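# Place two yellow wire connectors into the steel junction box

## Task

Take yellow wire connectors from the lid of the tool case and get two of them into the steel junction box. One yellow connector alone counts only partly. The task fails if any extra connector ends up inside the box, a third yellow one included, whether a gripper still holds it or not.

## Robot and tools

Robot: two arms, left_arm and right_arm, each with a two-finger gripper and a wrist camera (cam_left_wrist and cam_right_wrist, both 896x504). Calibrated bases in the scene frame: left_arm at (-0.007, +0.254, +0.014) m, right_arm at (+0.017, -0.338, +0.003) m, each turned only slightly about vertical, with +z up in both base frames.

Frames. The scene frame has its origin at table height midway between the nominal bases, +z up, +x reaching out over the table, and left_arm toward +y (arm names do not match image sides). Each arm reports its gripper pose (end_effector_position in metres, end_effector_quat_wxyz) in its own base frame; wrist camera poses are also given in that base frame. Offsets you command are measured along the axes of that arm's current Hand target, not the scene axes. Gripper geometry: fingers extend along the gripper's +z, open and close along its y; the reported point sits between the pads, about 1 cm short of the tips. Reported poses may be wrong by a few centimetres, worse at long reach.

Row layout (shared by execute_actions and move): one flat list of 14 numbers covering both arms, each in [-1, 1]: left_arm dx, dy, dz, rx, ry, rz, opening, then right_arm in the same order. Every row includes both arms even when one stays still. dx..rz are an offset from that arm's Hand target as it stood when the action or move began; 1.0 equals 0.6 m or 180 degrees, and rx, ry, rz together form a single rotation vector. Opening is absolute, not an offset: +1 fully open (0.094 m), -1 closed. Sending zeros for an arm's six pose numbers re-requests its current Hand target; its opening number is always a command, so repeat the present value to leave the fingers alone.

execute_actions(actions, cameras): actions is a list of actions; each action is a list of up to 15 rows, one row per 1/30 s step, and a short list repeats its final row until 15 steps have passed. All rows of one action count from the same start pose, but each new action starts from the updated Hand target, so repeating an offset keeps moving further. An empty list just reports state and images. cameras picks images: omitted, null or ["all"] for all, [] for none; an unknown name invalidates the call.

move(target, speed, blend, opening_speed, blocking, cameras): drives each gripper in a straight line to the offset pose(s) in target, either one 14-number row or up to 15 rows, all counted from the Hand targets at the start (not chained). speed is path top speed in m/s, 0.002 to 4.3, default 0.25 (rotation up to twice that in rad/s); one value or one per target. blend (m) rounds corners in a list. opening_speed (per second on the -1..+1 scale, at least 0.2) makes fingers change gradually; use a low value when closing on anything fragile. blocking=false returns after about 0.5 s while the move continues. Moves last 0.5 to 10 s and do not avoid obstacles or the other arm. Faster moves lag and stray more and hit harder. Route around an arm's own base to avoid flipping its shoulder. The result adds a move: line, e.g. done, off_target, moving, held or fault, plus limits such as paced (pose clipped) or held (steps withheld). done means at rest within 10 mm and 2 degrees; neither done nor off_target tells you about contact.

wait(seconds 0 to 10) lets time pass holding the last command. stop() brakes a running move and needs braking room. zoom_image(camera, region [x0, y0, x1, y1] pixels, at most 504x504) enlarges part of the latest image from cam_left_wrist or cam_right_wrist. finished_scene() ends the scene for good; the two yellow connectors must stay in the box without help.

Reading results: Hand target is the last commanded pose after clipping; the gripper often rests a centimetre or so short from friction or weight, which is not evidence of contact. A following command, even all zeros, pursues it again; if still short, send the remaining gap as an offset. Commanded orientation is clipped to within 40 degrees of the measured one per step. grip_measured shows finger opening on the command scale; empty it may read up to about 2.5 mm wide, and on a gripped hard part somewhat narrower than the part. It tracks the command to the force limit, so it does not reveal first touch. Release by commanding well above grip_measured. Joint velocities reading within noise means that arm is still. Joint torques include gravity and have offsets; numbers 3 and 4 wrap at ±28 N m. Joint ranges are listed per joint; elbow is straight at 2.964 rad.

Avoid: dropping connectors or releasing them while moving, slamming or pressing hard, knocking anything off the table, letting the arms or grippers collide or closing one gripper on the other's fingers (this can end the scene), and placing any non-chosen connector in the box. An arm pressed against an object keeps pushing until commanded back past its gripper. Holding loads, stretching out or pushing at unreachable poses heats motors; a MOTOR HOT line appears at 85 °C and at 100 °C the arm drops for 30 to 60 s or more. Loose objects may occasionally get nudged by outside pushes. Thinking time lets the scene run on.

Each tool is called after "Call:" as a command line: name --argument value for each argument, lists and objects as JSON in quotes; but a table of rows of numbers goes row by row, as --pt "numbers of a row", without its own name.

## Session

Call:
execute_actions --actions '[]'

Scene clock: 0.00 s.
left_arm: end_effector_position=(+0.5005, -0.3528, +0.2458) grip_measured=+1.000 end_effector_quat_wxyz=(+0.133, +0.355, +0.909, -0.175) | right_arm: end_effector_position=(+0.8504, -0.0059, +0.3495) grip_measured=+1.000 end_effector_quat_wxyz=(+0.446, -0.139, +0.702, +0.537)
Joint positions: left_arm=[-0.53 1.737 1.68 -1.183 0.301 0.163 0.094] | right_arm=[-0.201 2.316 2.311 -0.083 -1.273 0.597 0.094]
Joint velocities: within noise
Joint torques (N m): no reading
Heat: left arm: hottest elbow 33 °C; right arm: hottest wrist pitch 36 °C.
Hand target: left_arm +0.5067, -0.3565, +0.2641; +0.153, +0.356, +0.904, -0.178 | right_arm +0.8536, -0.0065, +0.3495; +0.449, -0.142, +0.701, +0.536
Tool commands: left_gripper/opening=+1.0 right_gripper/opening=+1.0

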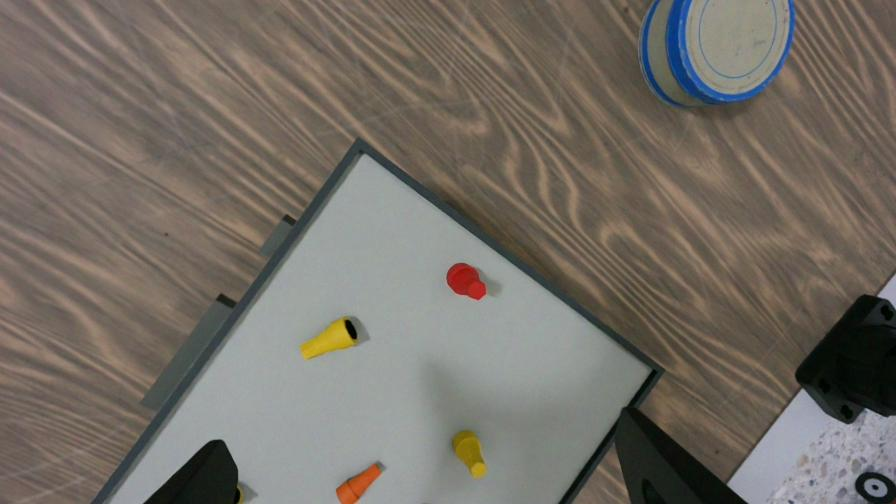

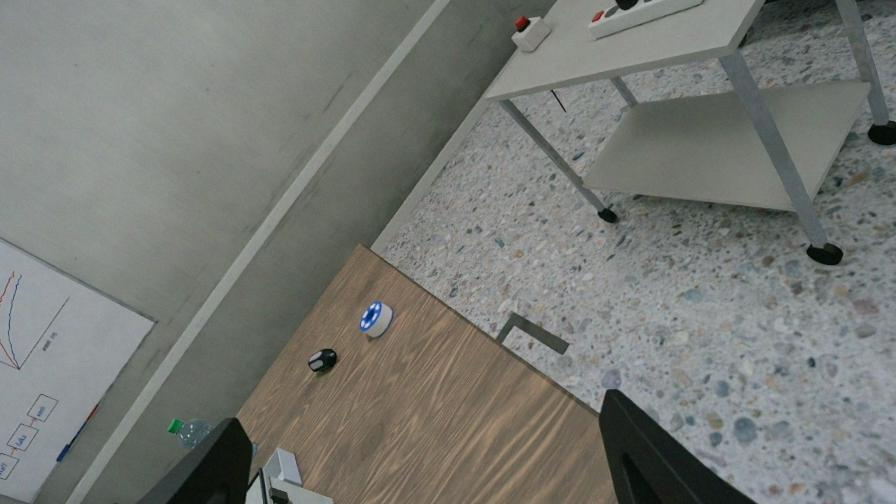

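Call:
move --target '[0.0657,0,-0.3215,-0.1175,0.101,-0.235,1,0.267,0.402,-0.338,0.380,0.318,0.1006,1]' --speed 0.4

Scene clock: 35.57 s.
left_arm: end_effector_position=(+0.4458, -0.2524, +0.3958) grip_measured=+1.000 end_effector_quat_wxyz=(+0.099, +0.010, +0.994, -0.055) | right_arm: end_effector_position=(+0.5065, -0.0501, +0.3820) grip_measured=+1.000 end_effector_quat_wxyz=(+0.093, -0.002, +0.996, -0.009)
Joint positions: left_arm=[-0.514 1.591 1.932 -1.686 0.001 -0.494 0.094] | right_arm=[-0.098 1.596 1.905 -1.693 0 -0.102 0.094]
Joint velocities: within noise
Joint torques (N m): left_arm=[-0.26 -11.11 12.41 0.1 -0.1 -0.22] | right_arm=[-0.67 -15.85 7.76 0.54 0.15 0.06]
Heat: left arm: hottest elbow 40 °C; right arm: hottest elbow 38 °C.
Hand target: left_arm +0.4503, -0.2500, +0.4198; -0.001, -0.001, +1.000, +0.001 | right_arm +0.5037, -0.0465, +0.3792; +0.001, +0.000, +1.000, +0.000
Off the commanded pose: left_arm 0.025 m, 13 deg | right_arm 0.005 m, 11 deg.
joint sent to its limit (left arm) — joint 4 (wrist pitch), lower limit. The joint targets are off in orientation, not in position.
joint sent to its limit (right arm) — joint 4 (wrist pitch), lower limit. The joint targets are off in orientation, not in position.
move: off_target (left_arm, right_arm)
camera_calibration:
cam_left_wrist: T_world_to_cam=[[-0.0859054, -0.98558, 0.145782, -0.271146], [-0.926715, 0.132771, 0.351526, 0.359134], [-0.365813, -0.104901, -0.924758, 0.603469], [0, 0, 0, 1]] pos_world=[0.530279, -0.251614, 0.471346]
cam_right_wrist: T_world_to_cam=[[-0.0637595, -0.994302, 0.085433, -0.0566949], [-0.91366, 0.0925958, 0.395791, 0.362396], [-0.401447, -0.0528213, -0.914358, 0.653454], [0, 0, 0, 1]] pos_world=[0.589819, -0.0554119, 0.458901]

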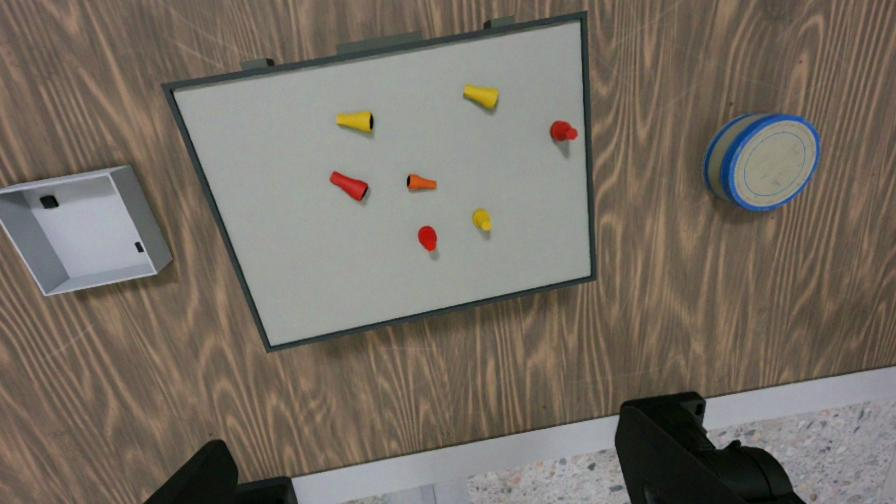

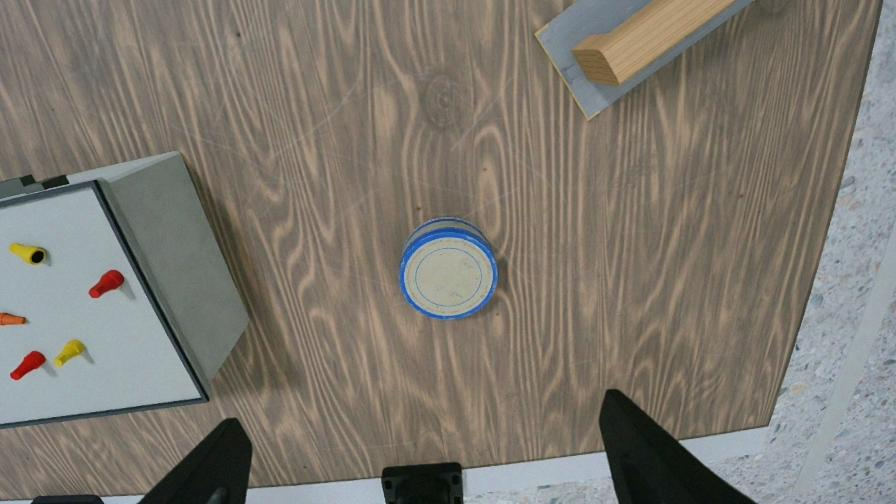

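Call:
move --target '[-0.087,0.028,0.283,0,0,0.5,0.2,0,0,0,0,0,0,1]' --speed 0.3 --cameras '["cam_left_wrist"]'

Scene clock: 64.43 s.
left_arm: end_effector_position=(+0.4989, -0.2369, +0.2541) grip_measured=+0.202 end_effector_quat_wxyz=(-0.001, +0.705, +0.710, -0.001) | right_arm: end_effector_position=(+0.5065, -0.0501, +0.3820) grip_measured=+1.000 end_effector_quat_wxyz=(+0.093, -0.002, +0.996, -0.009)
Joint positions: left_arm=[-0.442 1.792 1.831 -1.612 0.002 1.122 0.056] | right_arm=[-0.098 1.596 1.905 -1.693 0 -0.101 0.094]
Joint velocities: within noise
Joint torques (N m): left_arm=[-0.26 -12.92 8.09 0.31 -0.01 0.02] | right_arm=[-0.62 -15.79 7.77 0.53 0.15 0.05]
Heat: left arm: hottest elbow 45 °C; right arm: hottest shoulder 38 °C.
Hand target: left_arm +0.5023, -0.2330, +0.2500; -0.001, +0.706, +0.708, +0.000 | right_arm +0.5037, -0.0465, +0.3792; +0.001, +0.000, +1.000, +0.000
Off the commanded pose: left_arm 0.007 m, 0 deg | right_arm 0.005 m, 11 deg.
joint sent to its limit (right arm) — joint 4 (wrist pitch), lower limit. The joint targets are off in orientation, not in position.
move: off_target (right_arm)
camera_calibration:
cam_left_wrist: T_world_to_cam=[[-0.997819, 0.0397095, 0.0527342, 0.490743], [0.0618687, 0.841135, 0.537275, 0.0834012], [-0.0230217, 0.539365, -0.841757, 0.453927], [0, 0, 0, 1]] pos_world=[0.494963, -0.334472, 0.311408]
Images, in order (width x height): cam_left_wrist 896x504.

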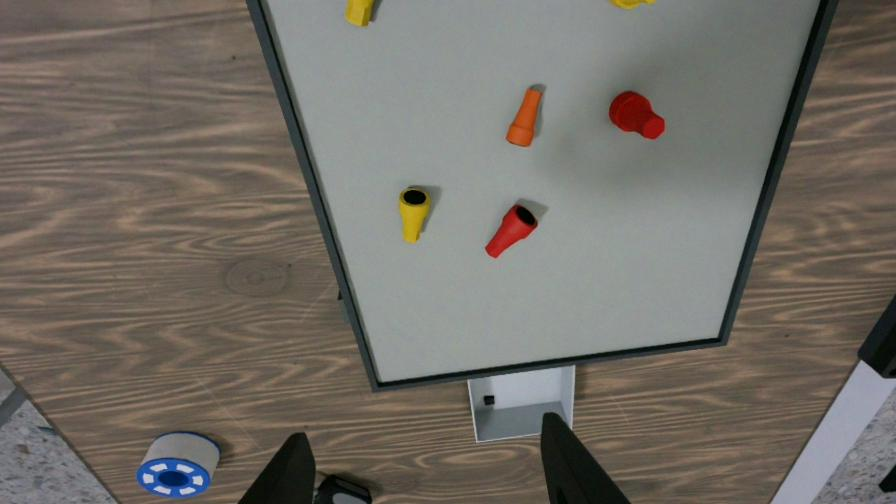

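Call:
move --target '[0.002,0.008,0.148,0,0,0,-0.2,0,0,0,0,0,0,1]' --speed 0.2 --cameras '["cam_left_wrist"]'

Scene clock: 78.50 s.
left_arm: end_effector_position=(+0.5038, -0.2354, +0.1611) grip_measured=-0.198 end_effector_quat_wxyz=(-0.005, +0.705, +0.710, -0.003) | right_arm: end_effector_position=(+0.5065, -0.0501, +0.3820) grip_measured=+1.000 end_effector_quat_wxyz=(+0.093, -0.002, +0.996, -0.009)
Joint positions: left_arm=[-0.436 1.828 1.637 -1.391 0.002 1.128 0.038] | right_arm=[-0.098 1.596 1.905 -1.693 0 -0.101 0.094]
Joint velocities: within noise
Joint torques (N m): left_arm=[-0.32 -13.74 8.13 0.28 -0.01 0.03] | right_arm=[-0.56 -15.85 7.79 0.54 0.14 0.04]
Heat: left arm: hottest elbow 45 °C; right arm: hottest shoulder 38 °C.
Hand target: left_arm +0.5069, -0.2316, +0.1611; -0.001, +0.706, +0.708, +0.000 | right_arm +0.5037, -0.0465, +0.3792; +0.001, +0.000, +1.000, +0.000
Off the commanded pose: left_arm 0.005 m, 1 deg | right_arm 0.005 m, 11 deg.
joint sent to its limit (right arm) — joint 4 (wrist pitch), lower limit. The joint targets are off in orientation, not in position.
move: off_target (right_arm)
camera_calibration:
cam_left_wrist: T_world_to_cam=[[-0.997366, 0.0394829, 0.0608392, 0.498914], [0.0661517, 0.839139, 0.539879, 0.128807], [-0.0297366, 0.542482, -0.839541, 0.378772], [0, 0, 0, 1]] pos_world=[0.500343, -0.333262, 0.218101]
Images, in order (width x height): cam_left_wrist 896x504.

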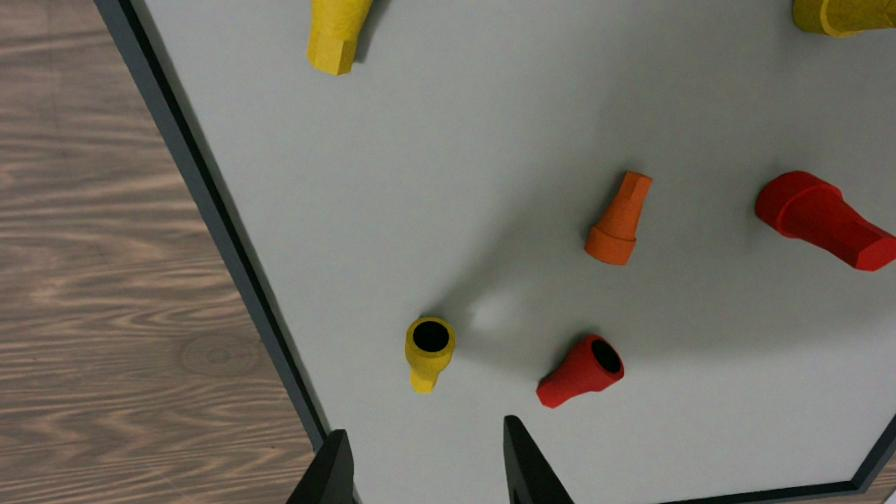

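Call:
move --target '[0.0057,0.001,0.0595,0,0,0,-0.32,0,0,0,0,0,0,1]' --speed 0.1 --cameras '["cam_left_wrist"]'

Call:
zoom_image --camera "cam_left_wrist" --region '[280, 260, 640, 504]'

Scene clock: 88.07 s.
left_arm: end_effector_position=(+0.5051, -0.2323, +0.1301) grip_measured=-0.318 end_effector_quat_wxyz=(-0.001, +0.705, +0.710, -0.001) | right_arm: end_effector_position=(+0.5065, -0.0501, +0.3820) grip_measured=+1.000 end_effector_quat_wxyz=(+0.093, -0.002, +0.996, -0.009)
Joint positions: left_arm=[-0.43 1.841 1.572 -1.304 0.002 1.134 0.032] | right_arm=[-0.098 1.596 1.905 -1.693 0 -0.101 0.094]
Joint velocities: within noise
Joint torques (N m): left_arm=[-0.32 -12.98 7.83 0.31 -0.01 0.02] | right_arm=[-0.56 -15.79 7.77 0.54 0.14 0.04]
Heat: left arm: hottest elbow 46 °C; right arm: hottest shoulder 38 °C.
Hand target: left_arm +0.5075, -0.2282, +0.1254; -0.001, +0.706, +0.708, +0.000 | right_arm +0.5037, -0.0465, +0.3792; +0.001, +0.000, +1.000, +0.000
Off the commanded pose: left_arm 0.007 m, 0 deg | right_arm 0.005 m, 11 deg.
joint sent to its limit (right arm) — joint 4 (wrist pitch), lower limit. The joint targets are off in orientation, not in position.
move: off_target (right_arm)
camera_calibration:
cam_left_wrist: T_world_to_cam=[[-0.997857, 0.0397123, 0.0519982, 0.503545], [0.061467, 0.841323, 0.537026, 0.146105], [-0.0224207, 0.539072, -0.841961, 0.346993], [0, 0, 0, 1]] pos_world=[0.501265, -0.329972, 0.187509]
Images, in order (width x height): cam_left_wrist 896x504.

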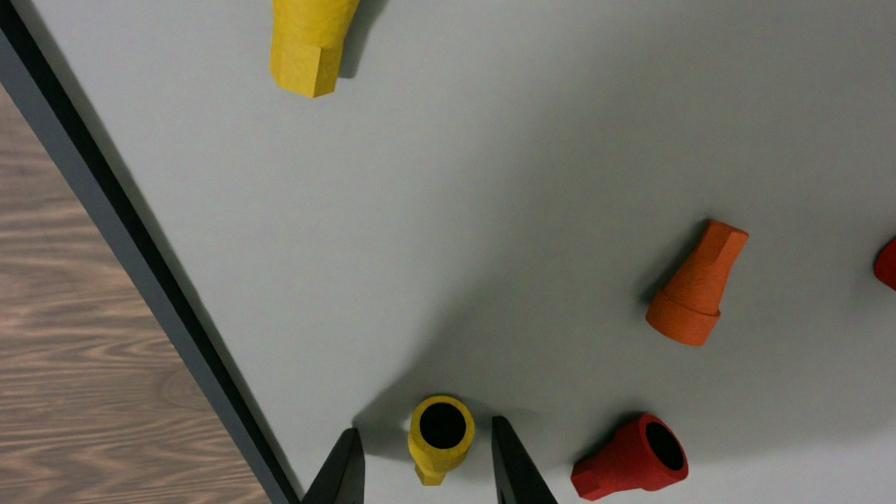

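Scaled by 1.400 from the camera's 896x504 image, which has a finer 1280x720 frame.

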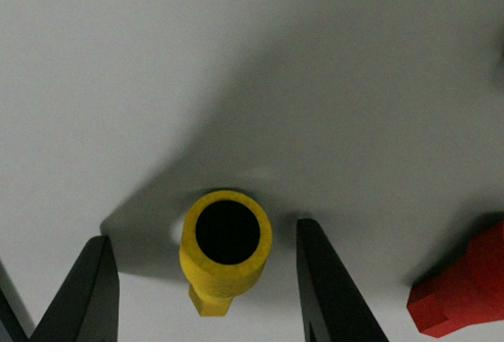

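Call:
move --pt "0 -0.005 0.005 0 0 0 -0.32 0 0 0 0 0 0 1" --pt "0 -0.005 0.005 0 0 0 -0.85 0 0 0 0 0 0 1" --speed 0.05 --opening_speed 0.4 --cameras '["cam_left_wrist"]'

Call:
zoom_image --camera "cam_left_wrist" --region '[280, 260, 640, 504]'

Scene clock: 96.70 s.
left_arm: end_effector_position=(+0.5060, -0.2327, +0.1277) grip_measured=-0.772 end_effector_quat_wxyz=(+0.002, +0.705, +0.709, +0.000) | right_arm: end_effector_position=(+0.5065, -0.0501, +0.3820) grip_measured=+1.000 end_effector_quat_wxyz=(+0.093, -0.002, +0.996, -0.009)
Joint positions: left_arm=[-0.43 1.841 1.565 -1.291 0.001 1.134 0.011] | right_arm=[-0.098 1.596 1.905 -1.693 0 -0.101 0.094]
Joint velocities: within noise
Joint torques (N m): left_arm=[-0.56 -13.45 7.15 0.2 0.01 0] | right_arm=[-0.62 -15.85 7.8 0.54 0.14 0.04]
Heat: left arm: hottest elbow 46 °C; right arm: hottest shoulder 38 °C.
Hand target: left_arm +0.5044, -0.2282, +0.1224; -0.001, +0.706, +0.708, +0.000 | right_arm +0.5037, -0.0465, +0.3792; +0.001, +0.000, +1.000, +0.000
Off the commanded pose: left_arm 0.007 m, 0 deg | right_arm 0.005 m, 11 deg.
joint sent to its limit (right arm) — joint 4 (wrist pitch), lower limit. The joint targets are off in orientation, not in position.
move: off_target (right_arm)
camera_calibration:
cam_left_wrist: T_world_to_cam=[[-0.998136, 0.0402392, 0.0458797, 0.505529], [0.0585773, 0.842564, 0.535401, 0.149592], [-0.0171125, 0.537091, -0.843351, 0.342206], [0, 0, 0, 1]] pos_world=[0.50168, -0.330179, 0.185314]
Images, in order (width x height): cam_left_wrist 896x504.

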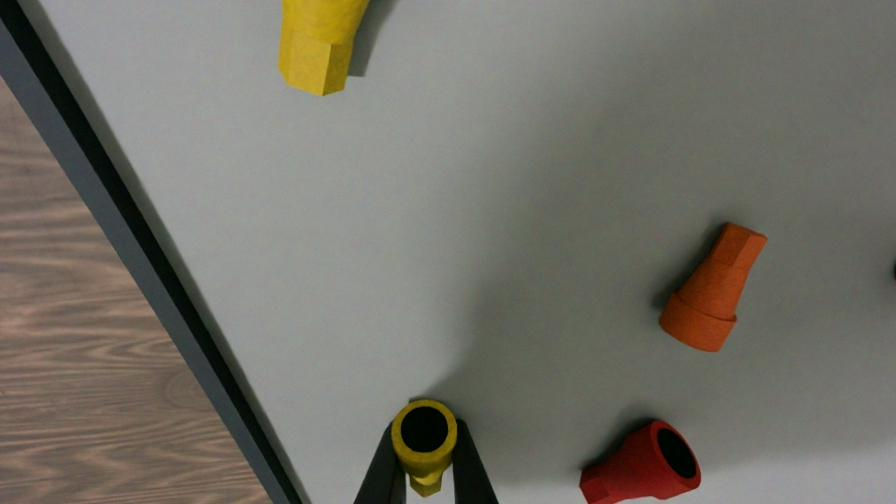

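Scaled by 1.400 from the camera's 896x504 image, which has a finer 1280x720 frame.

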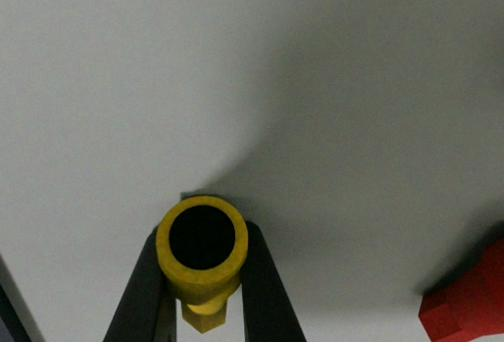

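Call:
move --pt "0 0 -0.18 0 0 0 -0.88 0 0 0 0 0 0 1" --pt "0.27 -0.13 -0.18 0 0 0 -0.88 0 0 0 0 0 0 1" --speed 0.25 --blend '[0.03,0]' --cameras '["cam_left_wrist"]'

Scene clock: 108.20 s.
left_arm: end_effector_position=(+0.4271, -0.0670, +0.2287) grip_measured=-0.773 end_effector_quat_wxyz=(-0.008, +0.702, +0.712, -0.003) | right_arm: end_effector_position=(+0.5065, -0.0501, +0.3820) grip_measured=+1.000 end_effector_quat_wxyz=(+0.093, -0.002, +0.996, -0.009)
Joint positions: left_arm=[-0.156 1.484 1.381 -1.485 -0.004 1.401 0.011] | right_arm=[-0.098 1.596 1.905 -1.693 0 -0.101 0.094]
Joint velocities: within noise
Joint torques (N m): left_arm=[-0.79 -9.99 7.94 0.24 0.2 0.02] | right_arm=[-0.56 -15.79 7.77 0.53 0.14 0.05]
Heat: left arm: hottest elbow 46 °C; right arm: hottest shoulder 38 °C.
Hand target: left_arm +0.4263, -0.0664, +0.2308; -0.001, +0.706, +0.708, +0.000 | right_arm +0.5037, -0.0465, +0.3792; +0.001, +0.000, +1.000, +0.000
Off the commanded pose: left_arm 0.002 m, 1 deg | right_arm 0.005 m, 11 deg.
joint sent to its limit (right arm) — joint 4 (wrist pitch), lower limit. The joint targets are off in orientation, not in position.
move: off_target (right_arm)
camera_calibration:
cam_left_wrist: T_world_to_cam=[[-0.99728, 0.0332911, 0.0657669, 0.410103], [0.063735, 0.837674, 0.542438, -0.0436101], [-0.0370329, 0.545154, -0.837517, 0.344724], [0, 0, 0, 1]] pos_world=[0.424533, -0.165049, 0.285397]
Images, in order (width x height): cam_left_wrist 896x504.

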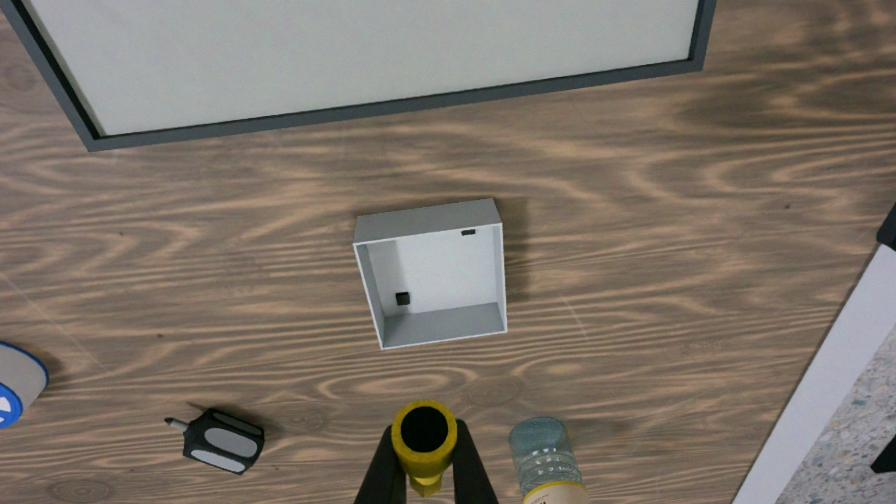

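Call:
move --pt "0.208 0.013 0.08 0 0 0 -0.88 0 0 0 0 0 0 1" --pt "0.208 0.013 0.355 0 0 0 -0.88 0 0 0 0 0 0 1" --speed '[0.25,0.15]' --cameras '["cam_left_wrist"]'

Scene clock: 131.70 s.
left_arm: end_effector_position=(+0.4330, +0.0592, +0.0200) grip_measured=-0.773 end_effector_quat_wxyz=(-0.003, +0.702, +0.712, -0.001) | right_arm: end_effector_position=(+0.5065, -0.0501, +0.3820) grip_measured=+1.000 end_effector_quat_wxyz=(+0.093, -0.002, +0.996, -0.009)
Joint positions: left_arm=[0.135 1.693 1.039 -0.923 -0.004 1.691 0.011] | right_arm=[-0.098 1.596 1.905 -1.693 0 -0.101 0.094]
Joint velocities: within noise
Joint torques (N m): left_arm=[-1.08 -9.7 6.5 0.23 0.2 0.02] | right_arm=[-0.62 -15.85 7.77 0.53 0.14 0.05]
Heat: left arm: hottest elbow 46 °C; right arm: hottest shoulder 38 °C.
Hand target: left_arm +0.4334, +0.0585, +0.0179; -0.001, +0.706, +0.708, +0.000 | right_arm +0.5037, -0.0465, +0.3792; +0.001, +0.000, +1.000, +0.000
Off the commanded pose: left_arm 0.002 m, 1 deg | right_arm 0.005 m, 11 deg.
joint sent to its limit (right arm) — joint 4 (wrist pitch), lower limit. The joint targets are off in orientation, not in position.
move: off_target (right_arm)
camera_calibration:
cam_left_wrist: T_world_to_cam=[[-0.997932, 0.0314985, 0.0560355, 0.426176], [0.0568458, 0.839412, 0.540515, -0.0335731], [-0.0300114, 0.542583, -0.839466, 0.0984423], [0, 0, 0, 1]] pos_world=[0.430157, -0.0386553, 0.0769048]
Images, in order (width x height): cam_left_wrist 896x504.

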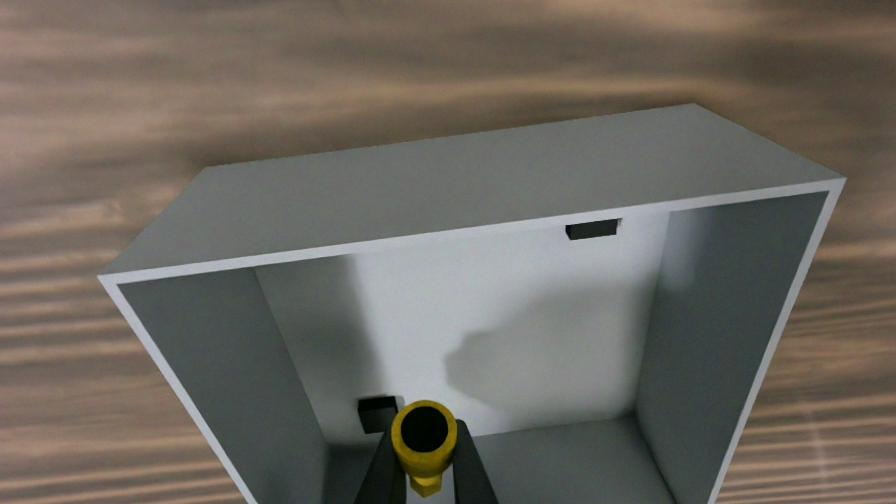

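Call:
move --pt "-0.014 0 0.02 0 0 0 -0.88 0 0 0 0 0 0 1" --pt "-0.014 0 0.02 0 0 0 -0.45 0 0 0 0 0 0 1" --speed 0.1 --opening_speed 0.5 --cameras '["cam_left_wrist"]'

Scene clock: 139.77 s.
left_arm: end_effector_position=(+0.4345, +0.0541, +0.0103) grip_measured=-0.453 end_effector_quat_wxyz=(-0.001, +0.706, +0.708, +0.002) | right_arm: end_effector_position=(+0.5065, -0.0501, +0.3820) grip_measured=+1.000 end_effector_quat_wxyz=(+0.093, -0.002, +0.996, -0.009)
Joint positions: left_arm=[0.123 1.707 1.027 -0.89 -0.004 1.691 0.026] | right_arm=[-0.098 1.596 1.905 -1.693 0 -0.101 0.094]
Joint velocities: within noise
Joint torques (N m): left_arm=[-1.61 -9.52 6.23 0.24 0.2 -0.17] | right_arm=[-0.62 -15.79 7.77 0.55 0.14 0.05]
Heat: left arm: hottest elbow 45 °C; right arm: hottest shoulder 37 °C.
Hand target: left_arm +0.4335, +0.0502, +0.0059; -0.001, +0.706, +0.708, +0.000 | right_arm +0.5037, -0.0465, +0.3792; +0.001, +0.000, +1.000, +0.000
Off the commanded pose: left_arm 0.006 m, 0 deg | right_arm 0.005 m, 11 deg.
joint sent to its limit (right arm) — joint 4 (wrist pitch), lower limit. The joint targets are off in orientation, not in position.
move: off_target (right_arm)
camera_calibration:
cam_left_wrist: T_world_to_cam=[[-0.997816, 0.0436648, 0.0495718, 0.427615], [0.0635815, 0.838428, 0.541292, -0.0269715], [-0.017927, 0.543261, -0.839372, 0.087813], [0, 0, 0, 1]] pos_world=[0.42997, -0.0437635, 0.0671096]
Images, in order (width x height): cam_left_wrist 896x504.

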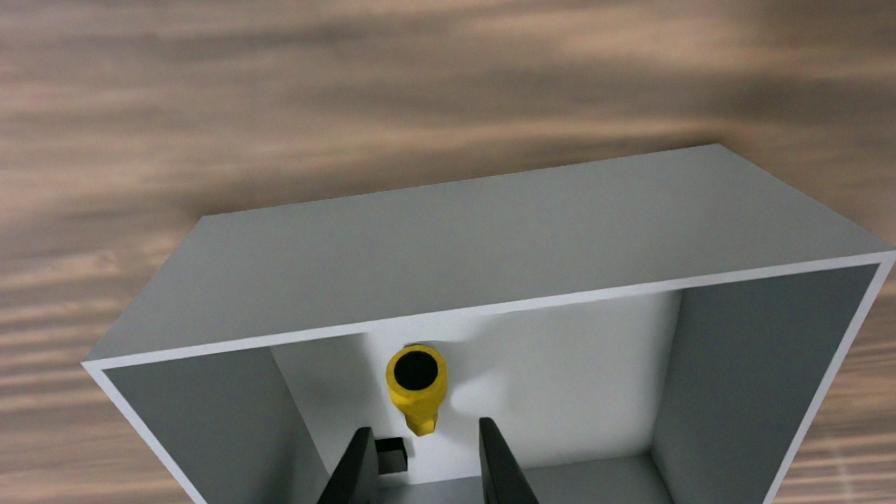

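Call:
move --pt "0 0 -0.34 0 0 0 -0.45 0 0 0 0 0 0 1" --pt "-0.60 0.141 -0.33 0 0 0.1 -0.3 0 0 0 0 0 0 1" --pt "-0.613 0.141 -0.28 0 0 0.1 -0.3 0 0 0 0 0 0 1" --speed '[0.3,0.35,0.2]' --blend '[0.04,0.02,0]' --cameras '["cam_left_wrist"]'

Scene clock: 152.93 s.
left_arm: end_effector_position=(+0.5136, -0.3113, +0.1690) grip_measured=-0.302 end_effector_quat_wxyz=(-0.011, +0.811, +0.585, -0.006) | right_arm: end_effector_position=(+0.5065, -0.0501, +0.3820) grip_measured=+1.000 end_effector_quat_wxyz=(+0.093, -0.002, +0.996, -0.009)
Joint positions: left_arm=[-0.543 1.957 1.849 -1.489 0.002 1.347 0.033] | right_arm=[-0.098 1.596 1.905 -1.693 0 -0.101 0.094]
Joint velocities: within noise
Joint torques (N m): left_arm=[-1.44 -14.74 9.92 0.21 0 -0.23] | right_arm=[-0.62 -15.79 7.76 0.53 0.14 0.04]
Heat: left arm: hottest elbow 45 °C; right arm: hottest shoulder 37 °C.
Hand target: left_arm +0.5192, -0.3177, +0.1734; -0.001, +0.808, +0.589, +0.000 | right_arm +0.5037, -0.0465, +0.3792; +0.001, +0.000, +1.000, +0.000
Off the commanded pose: left_arm 0.009 m, 1 deg | right_arm 0.005 m, 11 deg.
joint sent to its limit (right arm) — joint 4 (wrist pitch), lower limit. The joint targets are off in orientation, not in position.
move: off_target (right_arm); blend cut to 0 m at target 2; target 2's new opening was sent with left_arm's hand 0.026 m and 3 deg from that target
camera_calibration:
cam_left_wrist: T_world_to_cam=[[-0.930919, 0.357325, 0.0755536, 0.573631], [0.339652, 0.77096, 0.538756, 0.0261188], [0.134262, 0.5272, -0.839067, 0.337758], [0, 0, 0, 1]] pos_world=[0.479784, -0.403175, 0.225991]
Images, in order (width x height): cam_left_wrist 896x504.

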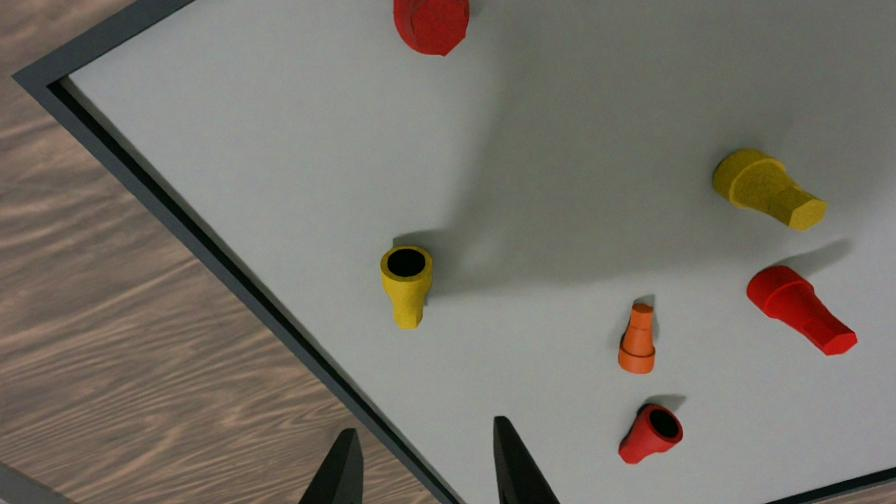

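Call:
move --target '[-0.022,0,0.055,0,0,0,-0.32,0,0,0,0,0,0,1]' --speed 0.12 --cameras '["cam_left_wrist"]'

Scene clock: 159.97 s.
left_arm: end_effector_position=(+0.5152, -0.3278, +0.1435) grip_measured=-0.318 end_effector_quat_wxyz=(-0.002, +0.811, +0.585, -0.002) | right_arm: end_effector_position=(+0.5065, -0.0501, +0.3820) grip_measured=+1.000 end_effector_quat_wxyz=(+0.093, -0.002, +0.996, -0.009)
Joint positions: left_arm=[-0.565 1.981 1.819 -1.414 0.002 1.327 0.032] | right_arm=[-0.098 1.596 1.905 -1.693 0 -0.101 0.094]
Joint velocities: within noise
Joint torques (N m): left_arm=[-1.38 -15.44 8.08 0.29 -0.01 -0.24] | right_arm=[-0.56 -15.79 7.79 0.54 0.14 0.04]
Heat: left arm: hottest elbow 46 °C; right arm: hottest shoulder 37 °C.
Hand target: left_arm +0.5150, -0.3301, +0.1404; -0.001, +0.808, +0.589, +0.000 | right_arm +0.5037, -0.0465, +0.3792; +0.001, +0.000, +1.000, +0.000
Off the commanded pose: left_arm 0.004 m, 1 deg | right_arm 0.005 m, 11 deg.
joint sent to its limit (right arm) — joint 4 (wrist pitch), lower limit. The joint targets are off in orientation, not in position.
move: off_target (right_arm)
camera_calibration:
cam_left_wrist: T_world_to_cam=[[-0.931652, 0.35911, 0.0553632, 0.586843], [0.331087, 0.776242, 0.536498, 0.058431], [0.149686, 0.518159, -0.842084, 0.314392], [0, 0, 0, 1]] pos_world=[0.480328, -0.419003, 0.200906]
Images, in order (width x height): cam_left_wrist 896x504.

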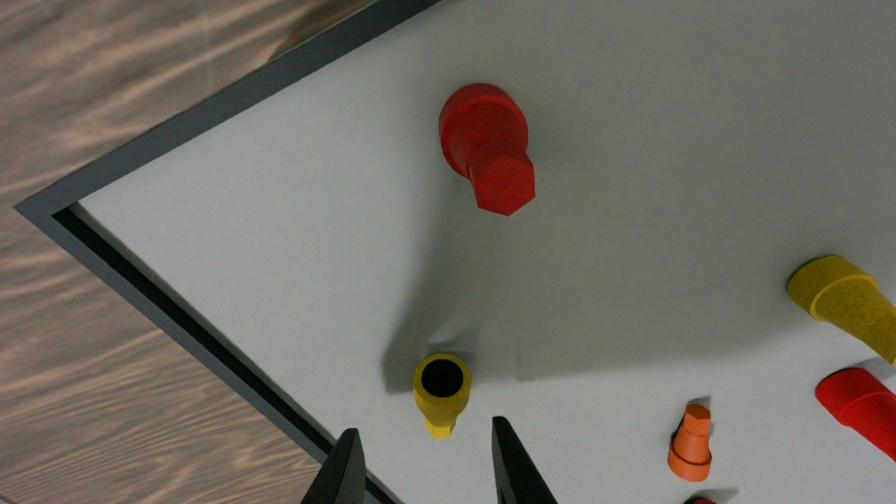

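Call:
move --pt "0.0025 -0.0055 0.03 0 0 0 -0.32 0 0 0 0 0 0 1" --pt "0.0025 -0.0055 0.03 0 0 0 -0.88 0 0 0 0 0 0 1" --speed 0.06 --opening_speed 0.4 --cameras '["cam_left_wrist"]'

Scene clock: 170.33 s.
left_arm: end_effector_position=(+0.5153, -0.3277, +0.1286) grip_measured=-0.770 end_effector_quat_wxyz=(+0.003, +0.811, +0.585, +0.000) | right_arm: end_effector_position=(+0.5065, -0.0501, +0.3820) grip_measured=+1.000 end_effector_quat_wxyz=(+0.093, -0.002, +0.996, -0.009)
Joint positions: left_arm=[-0.565 1.981 1.779 -1.364 0.002 1.326 0.011] | right_arm=[-0.098 1.596 1.905 -1.693 0 -0.101 0.094]
Joint velocities: within noise
Joint torques (N m): left_arm=[-1.26 -15.09 7.38 0.2 0 -0.22] | right_arm=[-0.67 -15.85 7.77 0.53 0.14 0.05]
Heat: left arm: hottest elbow 45 °C; right arm: hottest shoulder 37 °C.
Hand target: left_arm +0.5124, -0.3277, +0.1225; -0.001, +0.808, +0.589, +0.000 | right_arm +0.5037, -0.0465, +0.3792; +0.001, +0.000, +1.000, +0.000
Off the commanded pose: left_arm 0.007 m, 1 deg | right_arm 0.005 m, 11 deg.
joint sent to its limit (right arm) — joint 4 (wrist pitch), lower limit. The joint targets are off in orientation, not in position.
move: off_target (right_arm)
camera_calibration:
cam_left_wrist: T_world_to_cam=[[-0.932428, 0.358627, 0.0443291, 0.589304], [0.325219, 0.779369, 0.535552, 0.0705243], [0.157515, 0.513781, -0.843338, 0.296451], [0, 0, 0, 1]] pos_world=[0.479853, -0.418615, 0.186115]
Images, in order (width x height): cam_left_wrist 896x504.

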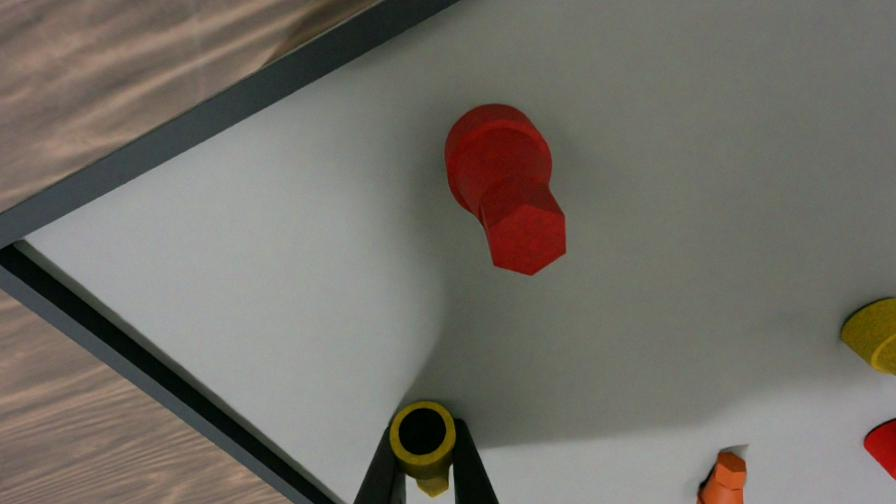

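Call:
move --pt "0 0 -0.14 0 0 0 -0.88 0 0 0 0 0 0 1" --pt "0.546 -0.374 -0.14 0 0 -0.1 -0.88 0 0 0 0 0 0 1" --pt "0.546 -0.374 0.1 0 0 -0.1 -0.88 0 0 0 0 0 0 1" --speed '[0.25,0.35,0.25]' --blend '[0.02,0.01,0]' --cameras '["cam_left_wrist"]'

Scene clock: 181.90 s.
left_arm: end_effector_position=(+0.3978, +0.0537, +0.0641) grip_measured=-0.771 end_effector_quat_wxyz=(-0.004, +0.702, +0.713, -0.002) | right_arm: end_effector_position=(+0.5065, -0.0501, +0.3820) grip_measured=+1.000 end_effector_quat_wxyz=(+0.093, -0.002, +0.996, -0.009)
Joint positions: left_arm=[0.133 1.542 0.987 -1.025 -0.004 1.689 0.011] | right_arm=[-0.098 1.596 1.905 -1.693 0 -0.101 0.094]
Joint velocities: within noise
Joint torques (N m): left_arm=[-1.03 -8.29 7.1 0.23 0.2 0.03] | right_arm=[-0.67 -15.79 7.76 0.54 0.14 0.04]
Heat: left arm: hottest elbow 45 °C; right arm: hottest shoulder 37 °C.
Hand target: left_arm +0.3992, +0.0531, +0.0629; -0.001, +0.706, +0.708, +0.000 | right_arm +0.5037, -0.0465, +0.3792; +0.001, +0.000, +1.000, +0.000
Off the commanded pose: left_arm 0.002 m, 1 deg | right_arm 0.005 m, 11 deg.
joint sent to its limit (right arm) — joint 4 (wrist pitch), lower limit. The joint targets are off in orientation, not in position.
move: off_target (right_arm)
camera_calibration:
cam_left_wrist: T_world_to_cam=[[-0.997793, 0.0311416, 0.0586379, 0.388562], [0.0579437, 0.839622, 0.540071, -0.0510884], [-0.0324149, 0.542277, -0.839574, 0.138399], [0, 0, 0, 1]] pos_world=[0.395151, -0.0442559, 0.121003]
Images, in order (width x height): cam_left_wrist 896x504.

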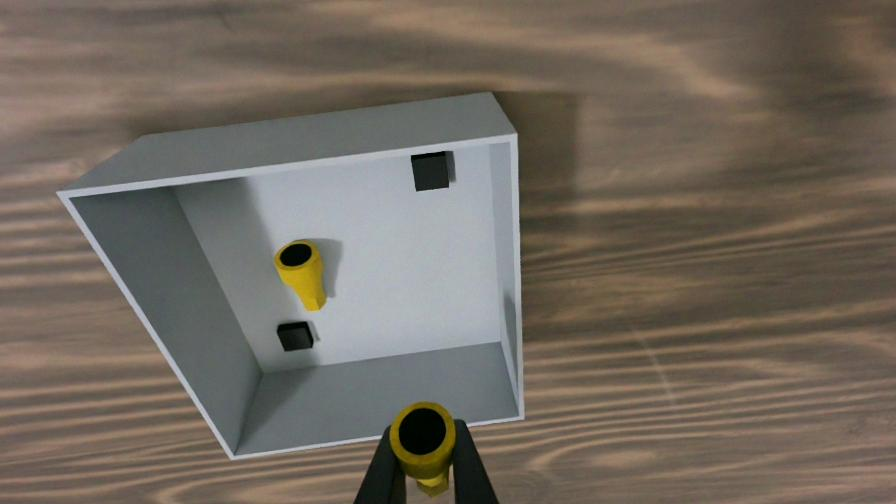

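Call:
move --pt "-0.015 0 0.093 0 0 0 -0.88 0 0 0 0 0 0 1" --pt "-0.015 0 0.093 0 0 0 -0.5 0 0 0 0 0 0 1" --speed 0.12 --opening_speed 0.5 --cameras '["cam_left_wrist"]'

Call:
move --target '[0,0,-0.2,0,0,0,-0.5,0,0,0,0,0,0,1]' --speed 0.2 --cameras '["cam_left_wrist"]'

Scene clock: 191.23 s.
left_arm: end_effector_position=(+0.3992, +0.0476, +0.0101) grip_measured=-0.503 end_effector_quat_wxyz=(-0.002, +0.707, +0.707, +0.000) | right_arm: end_effector_position=(+0.5065, -0.0501, +0.3820) grip_measured=+1.000 end_effector_quat_wxyz=(+0.093, -0.002, +0.996, -0.009)
Joint positions: left_arm=[0.118 1.632 0.923 -0.865 -0.004 1.689 0.023] | right_arm=[-0.098 1.596 1.905 -1.693 0 -0.101 0.094]
Joint velocities: within noise
Joint torques (N m): left_arm=[-1.61 -8.53 6.23 0.23 0.19 -0.2] | right_arm=[-0.62 -15.79 7.79 0.54 0.14 0.05]
Heat: left arm: hottest elbow 45 °C; right arm: hottest shoulder 37 °C.
Hand target: left_arm +0.3992, +0.0441, +0.0072; -0.001, +0.706, +0.708, +0.000 | right_arm +0.5037, -0.0465, +0.3792; +0.001, +0.000, +1.000, +0.000
Off the commanded pose: left_arm 0.005 m, 0 deg | right_arm 0.005 m, 11 deg.
joint sent to its limit (right arm) — joint 4 (wrist pitch), lower limit. The joint targets are off in orientation, not in position.
move: off_target (right_arm)
camera_calibration:
cam_left_wrist: T_world_to_cam=[[-0.997503, 0.0467175, 0.0529576, 0.392475], [0.0679752, 0.838456, 0.540714, -0.0209123], [-0.0191418, 0.542964, -0.839538, 0.0911026], [0, 0, 0, 1]] pos_world=[0.394661, -0.0502669, 0.0670071]
Images, in order (width x height): cam_left_wrist 896x504.

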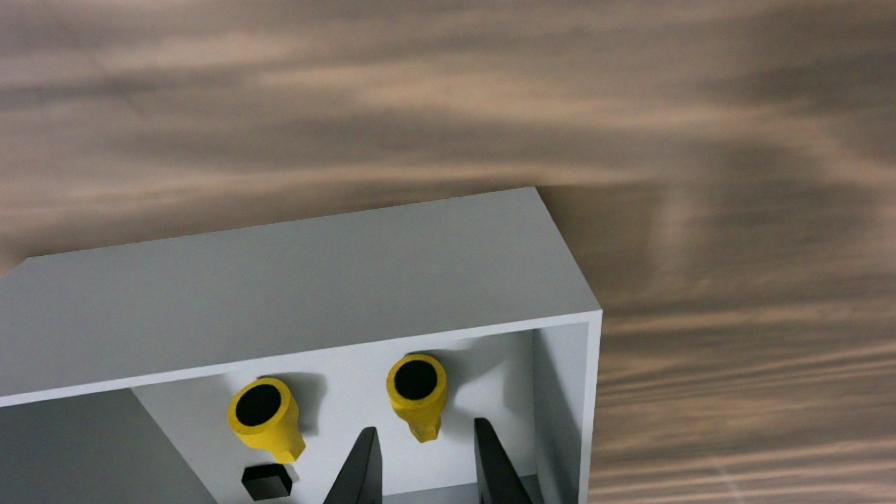

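Scene clock: 192.57 s.
left_arm: end_effector_position=(+0.3782, +0.0450, +0.1066) grip_measured=-0.502 end_effector_quat_wxyz=(-0.018, +0.707, +0.707, -0.019) | right_arm: end_effector_position=(+0.5065, -0.0501, +0.3820) grip_measured=+1.000 end_effector_quat_wxyz=(+0.093, -0.002, +0.996, -0.009)
Joint positions: left_arm=[0.118 1.461 1.023 -1.184 -0.004 1.689 0.023] | right_arm=[-0.098 1.596 1.905 -1.693 0 -0.101 0.094]
Joint velocities: within noise
Joint torques (N m): left_arm=[-1.67 -8.12 11.97 -0.55 0.19 -0.2] | right_arm=[-0.62 -15.79 7.77 0.51 0.14 0.04]
Heat: left arm: hottest elbow 45 °C; right arm: hottest shoulder 37 °C.
Hand target: left_arm +0.3994, +0.0441, +0.1272; -0.001, +0.706, +0.708, +0.000 | right_arm +0.5037, -0.0465, +0.3792; +0.001, +0.000, +1.000, +0.000
Off the commanded pose: left_arm 0.030 m, 3 deg | right_arm 0.005 m, 11 deg.
joint sent to its limit (right arm) — joint 4 (wrist pitch), lower limit. The joint targets are off in orientation, not in position.
move: off_target (left_arm, right_arm)
camera_calibration:
cam_left_wrist: T_world_to_cam=[[-0.993701, 0.047242, 0.101623, 0.359951], [0.0943735, 0.841796, 0.531482, -0.0786645], [-0.0604377, 0.537725, -0.840951, 0.189125], [0, 0, 0, 1]] pos_world=[0.376538, -0.0524826, 0.164274]
Images, in order (width x height): cam_left_wrist 896x504.

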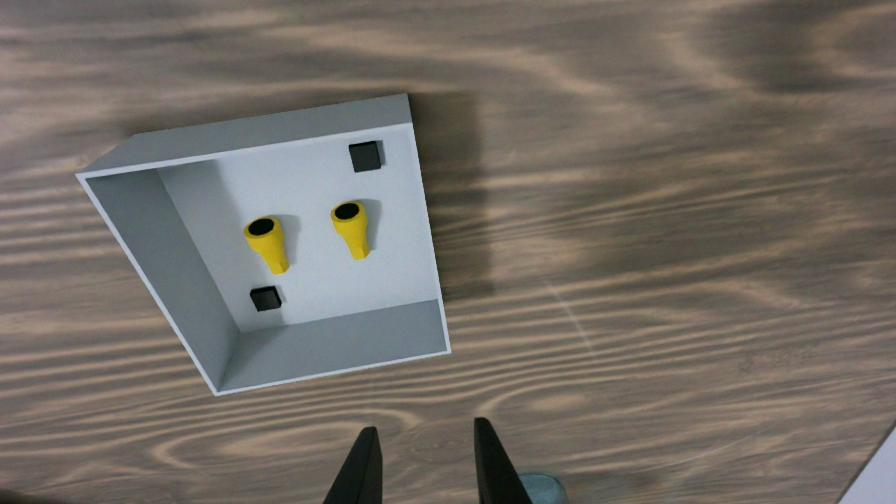

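Both connectors are in the box and both fingers are clear.

Call:
finished_scene

The scene is finished: the task was done.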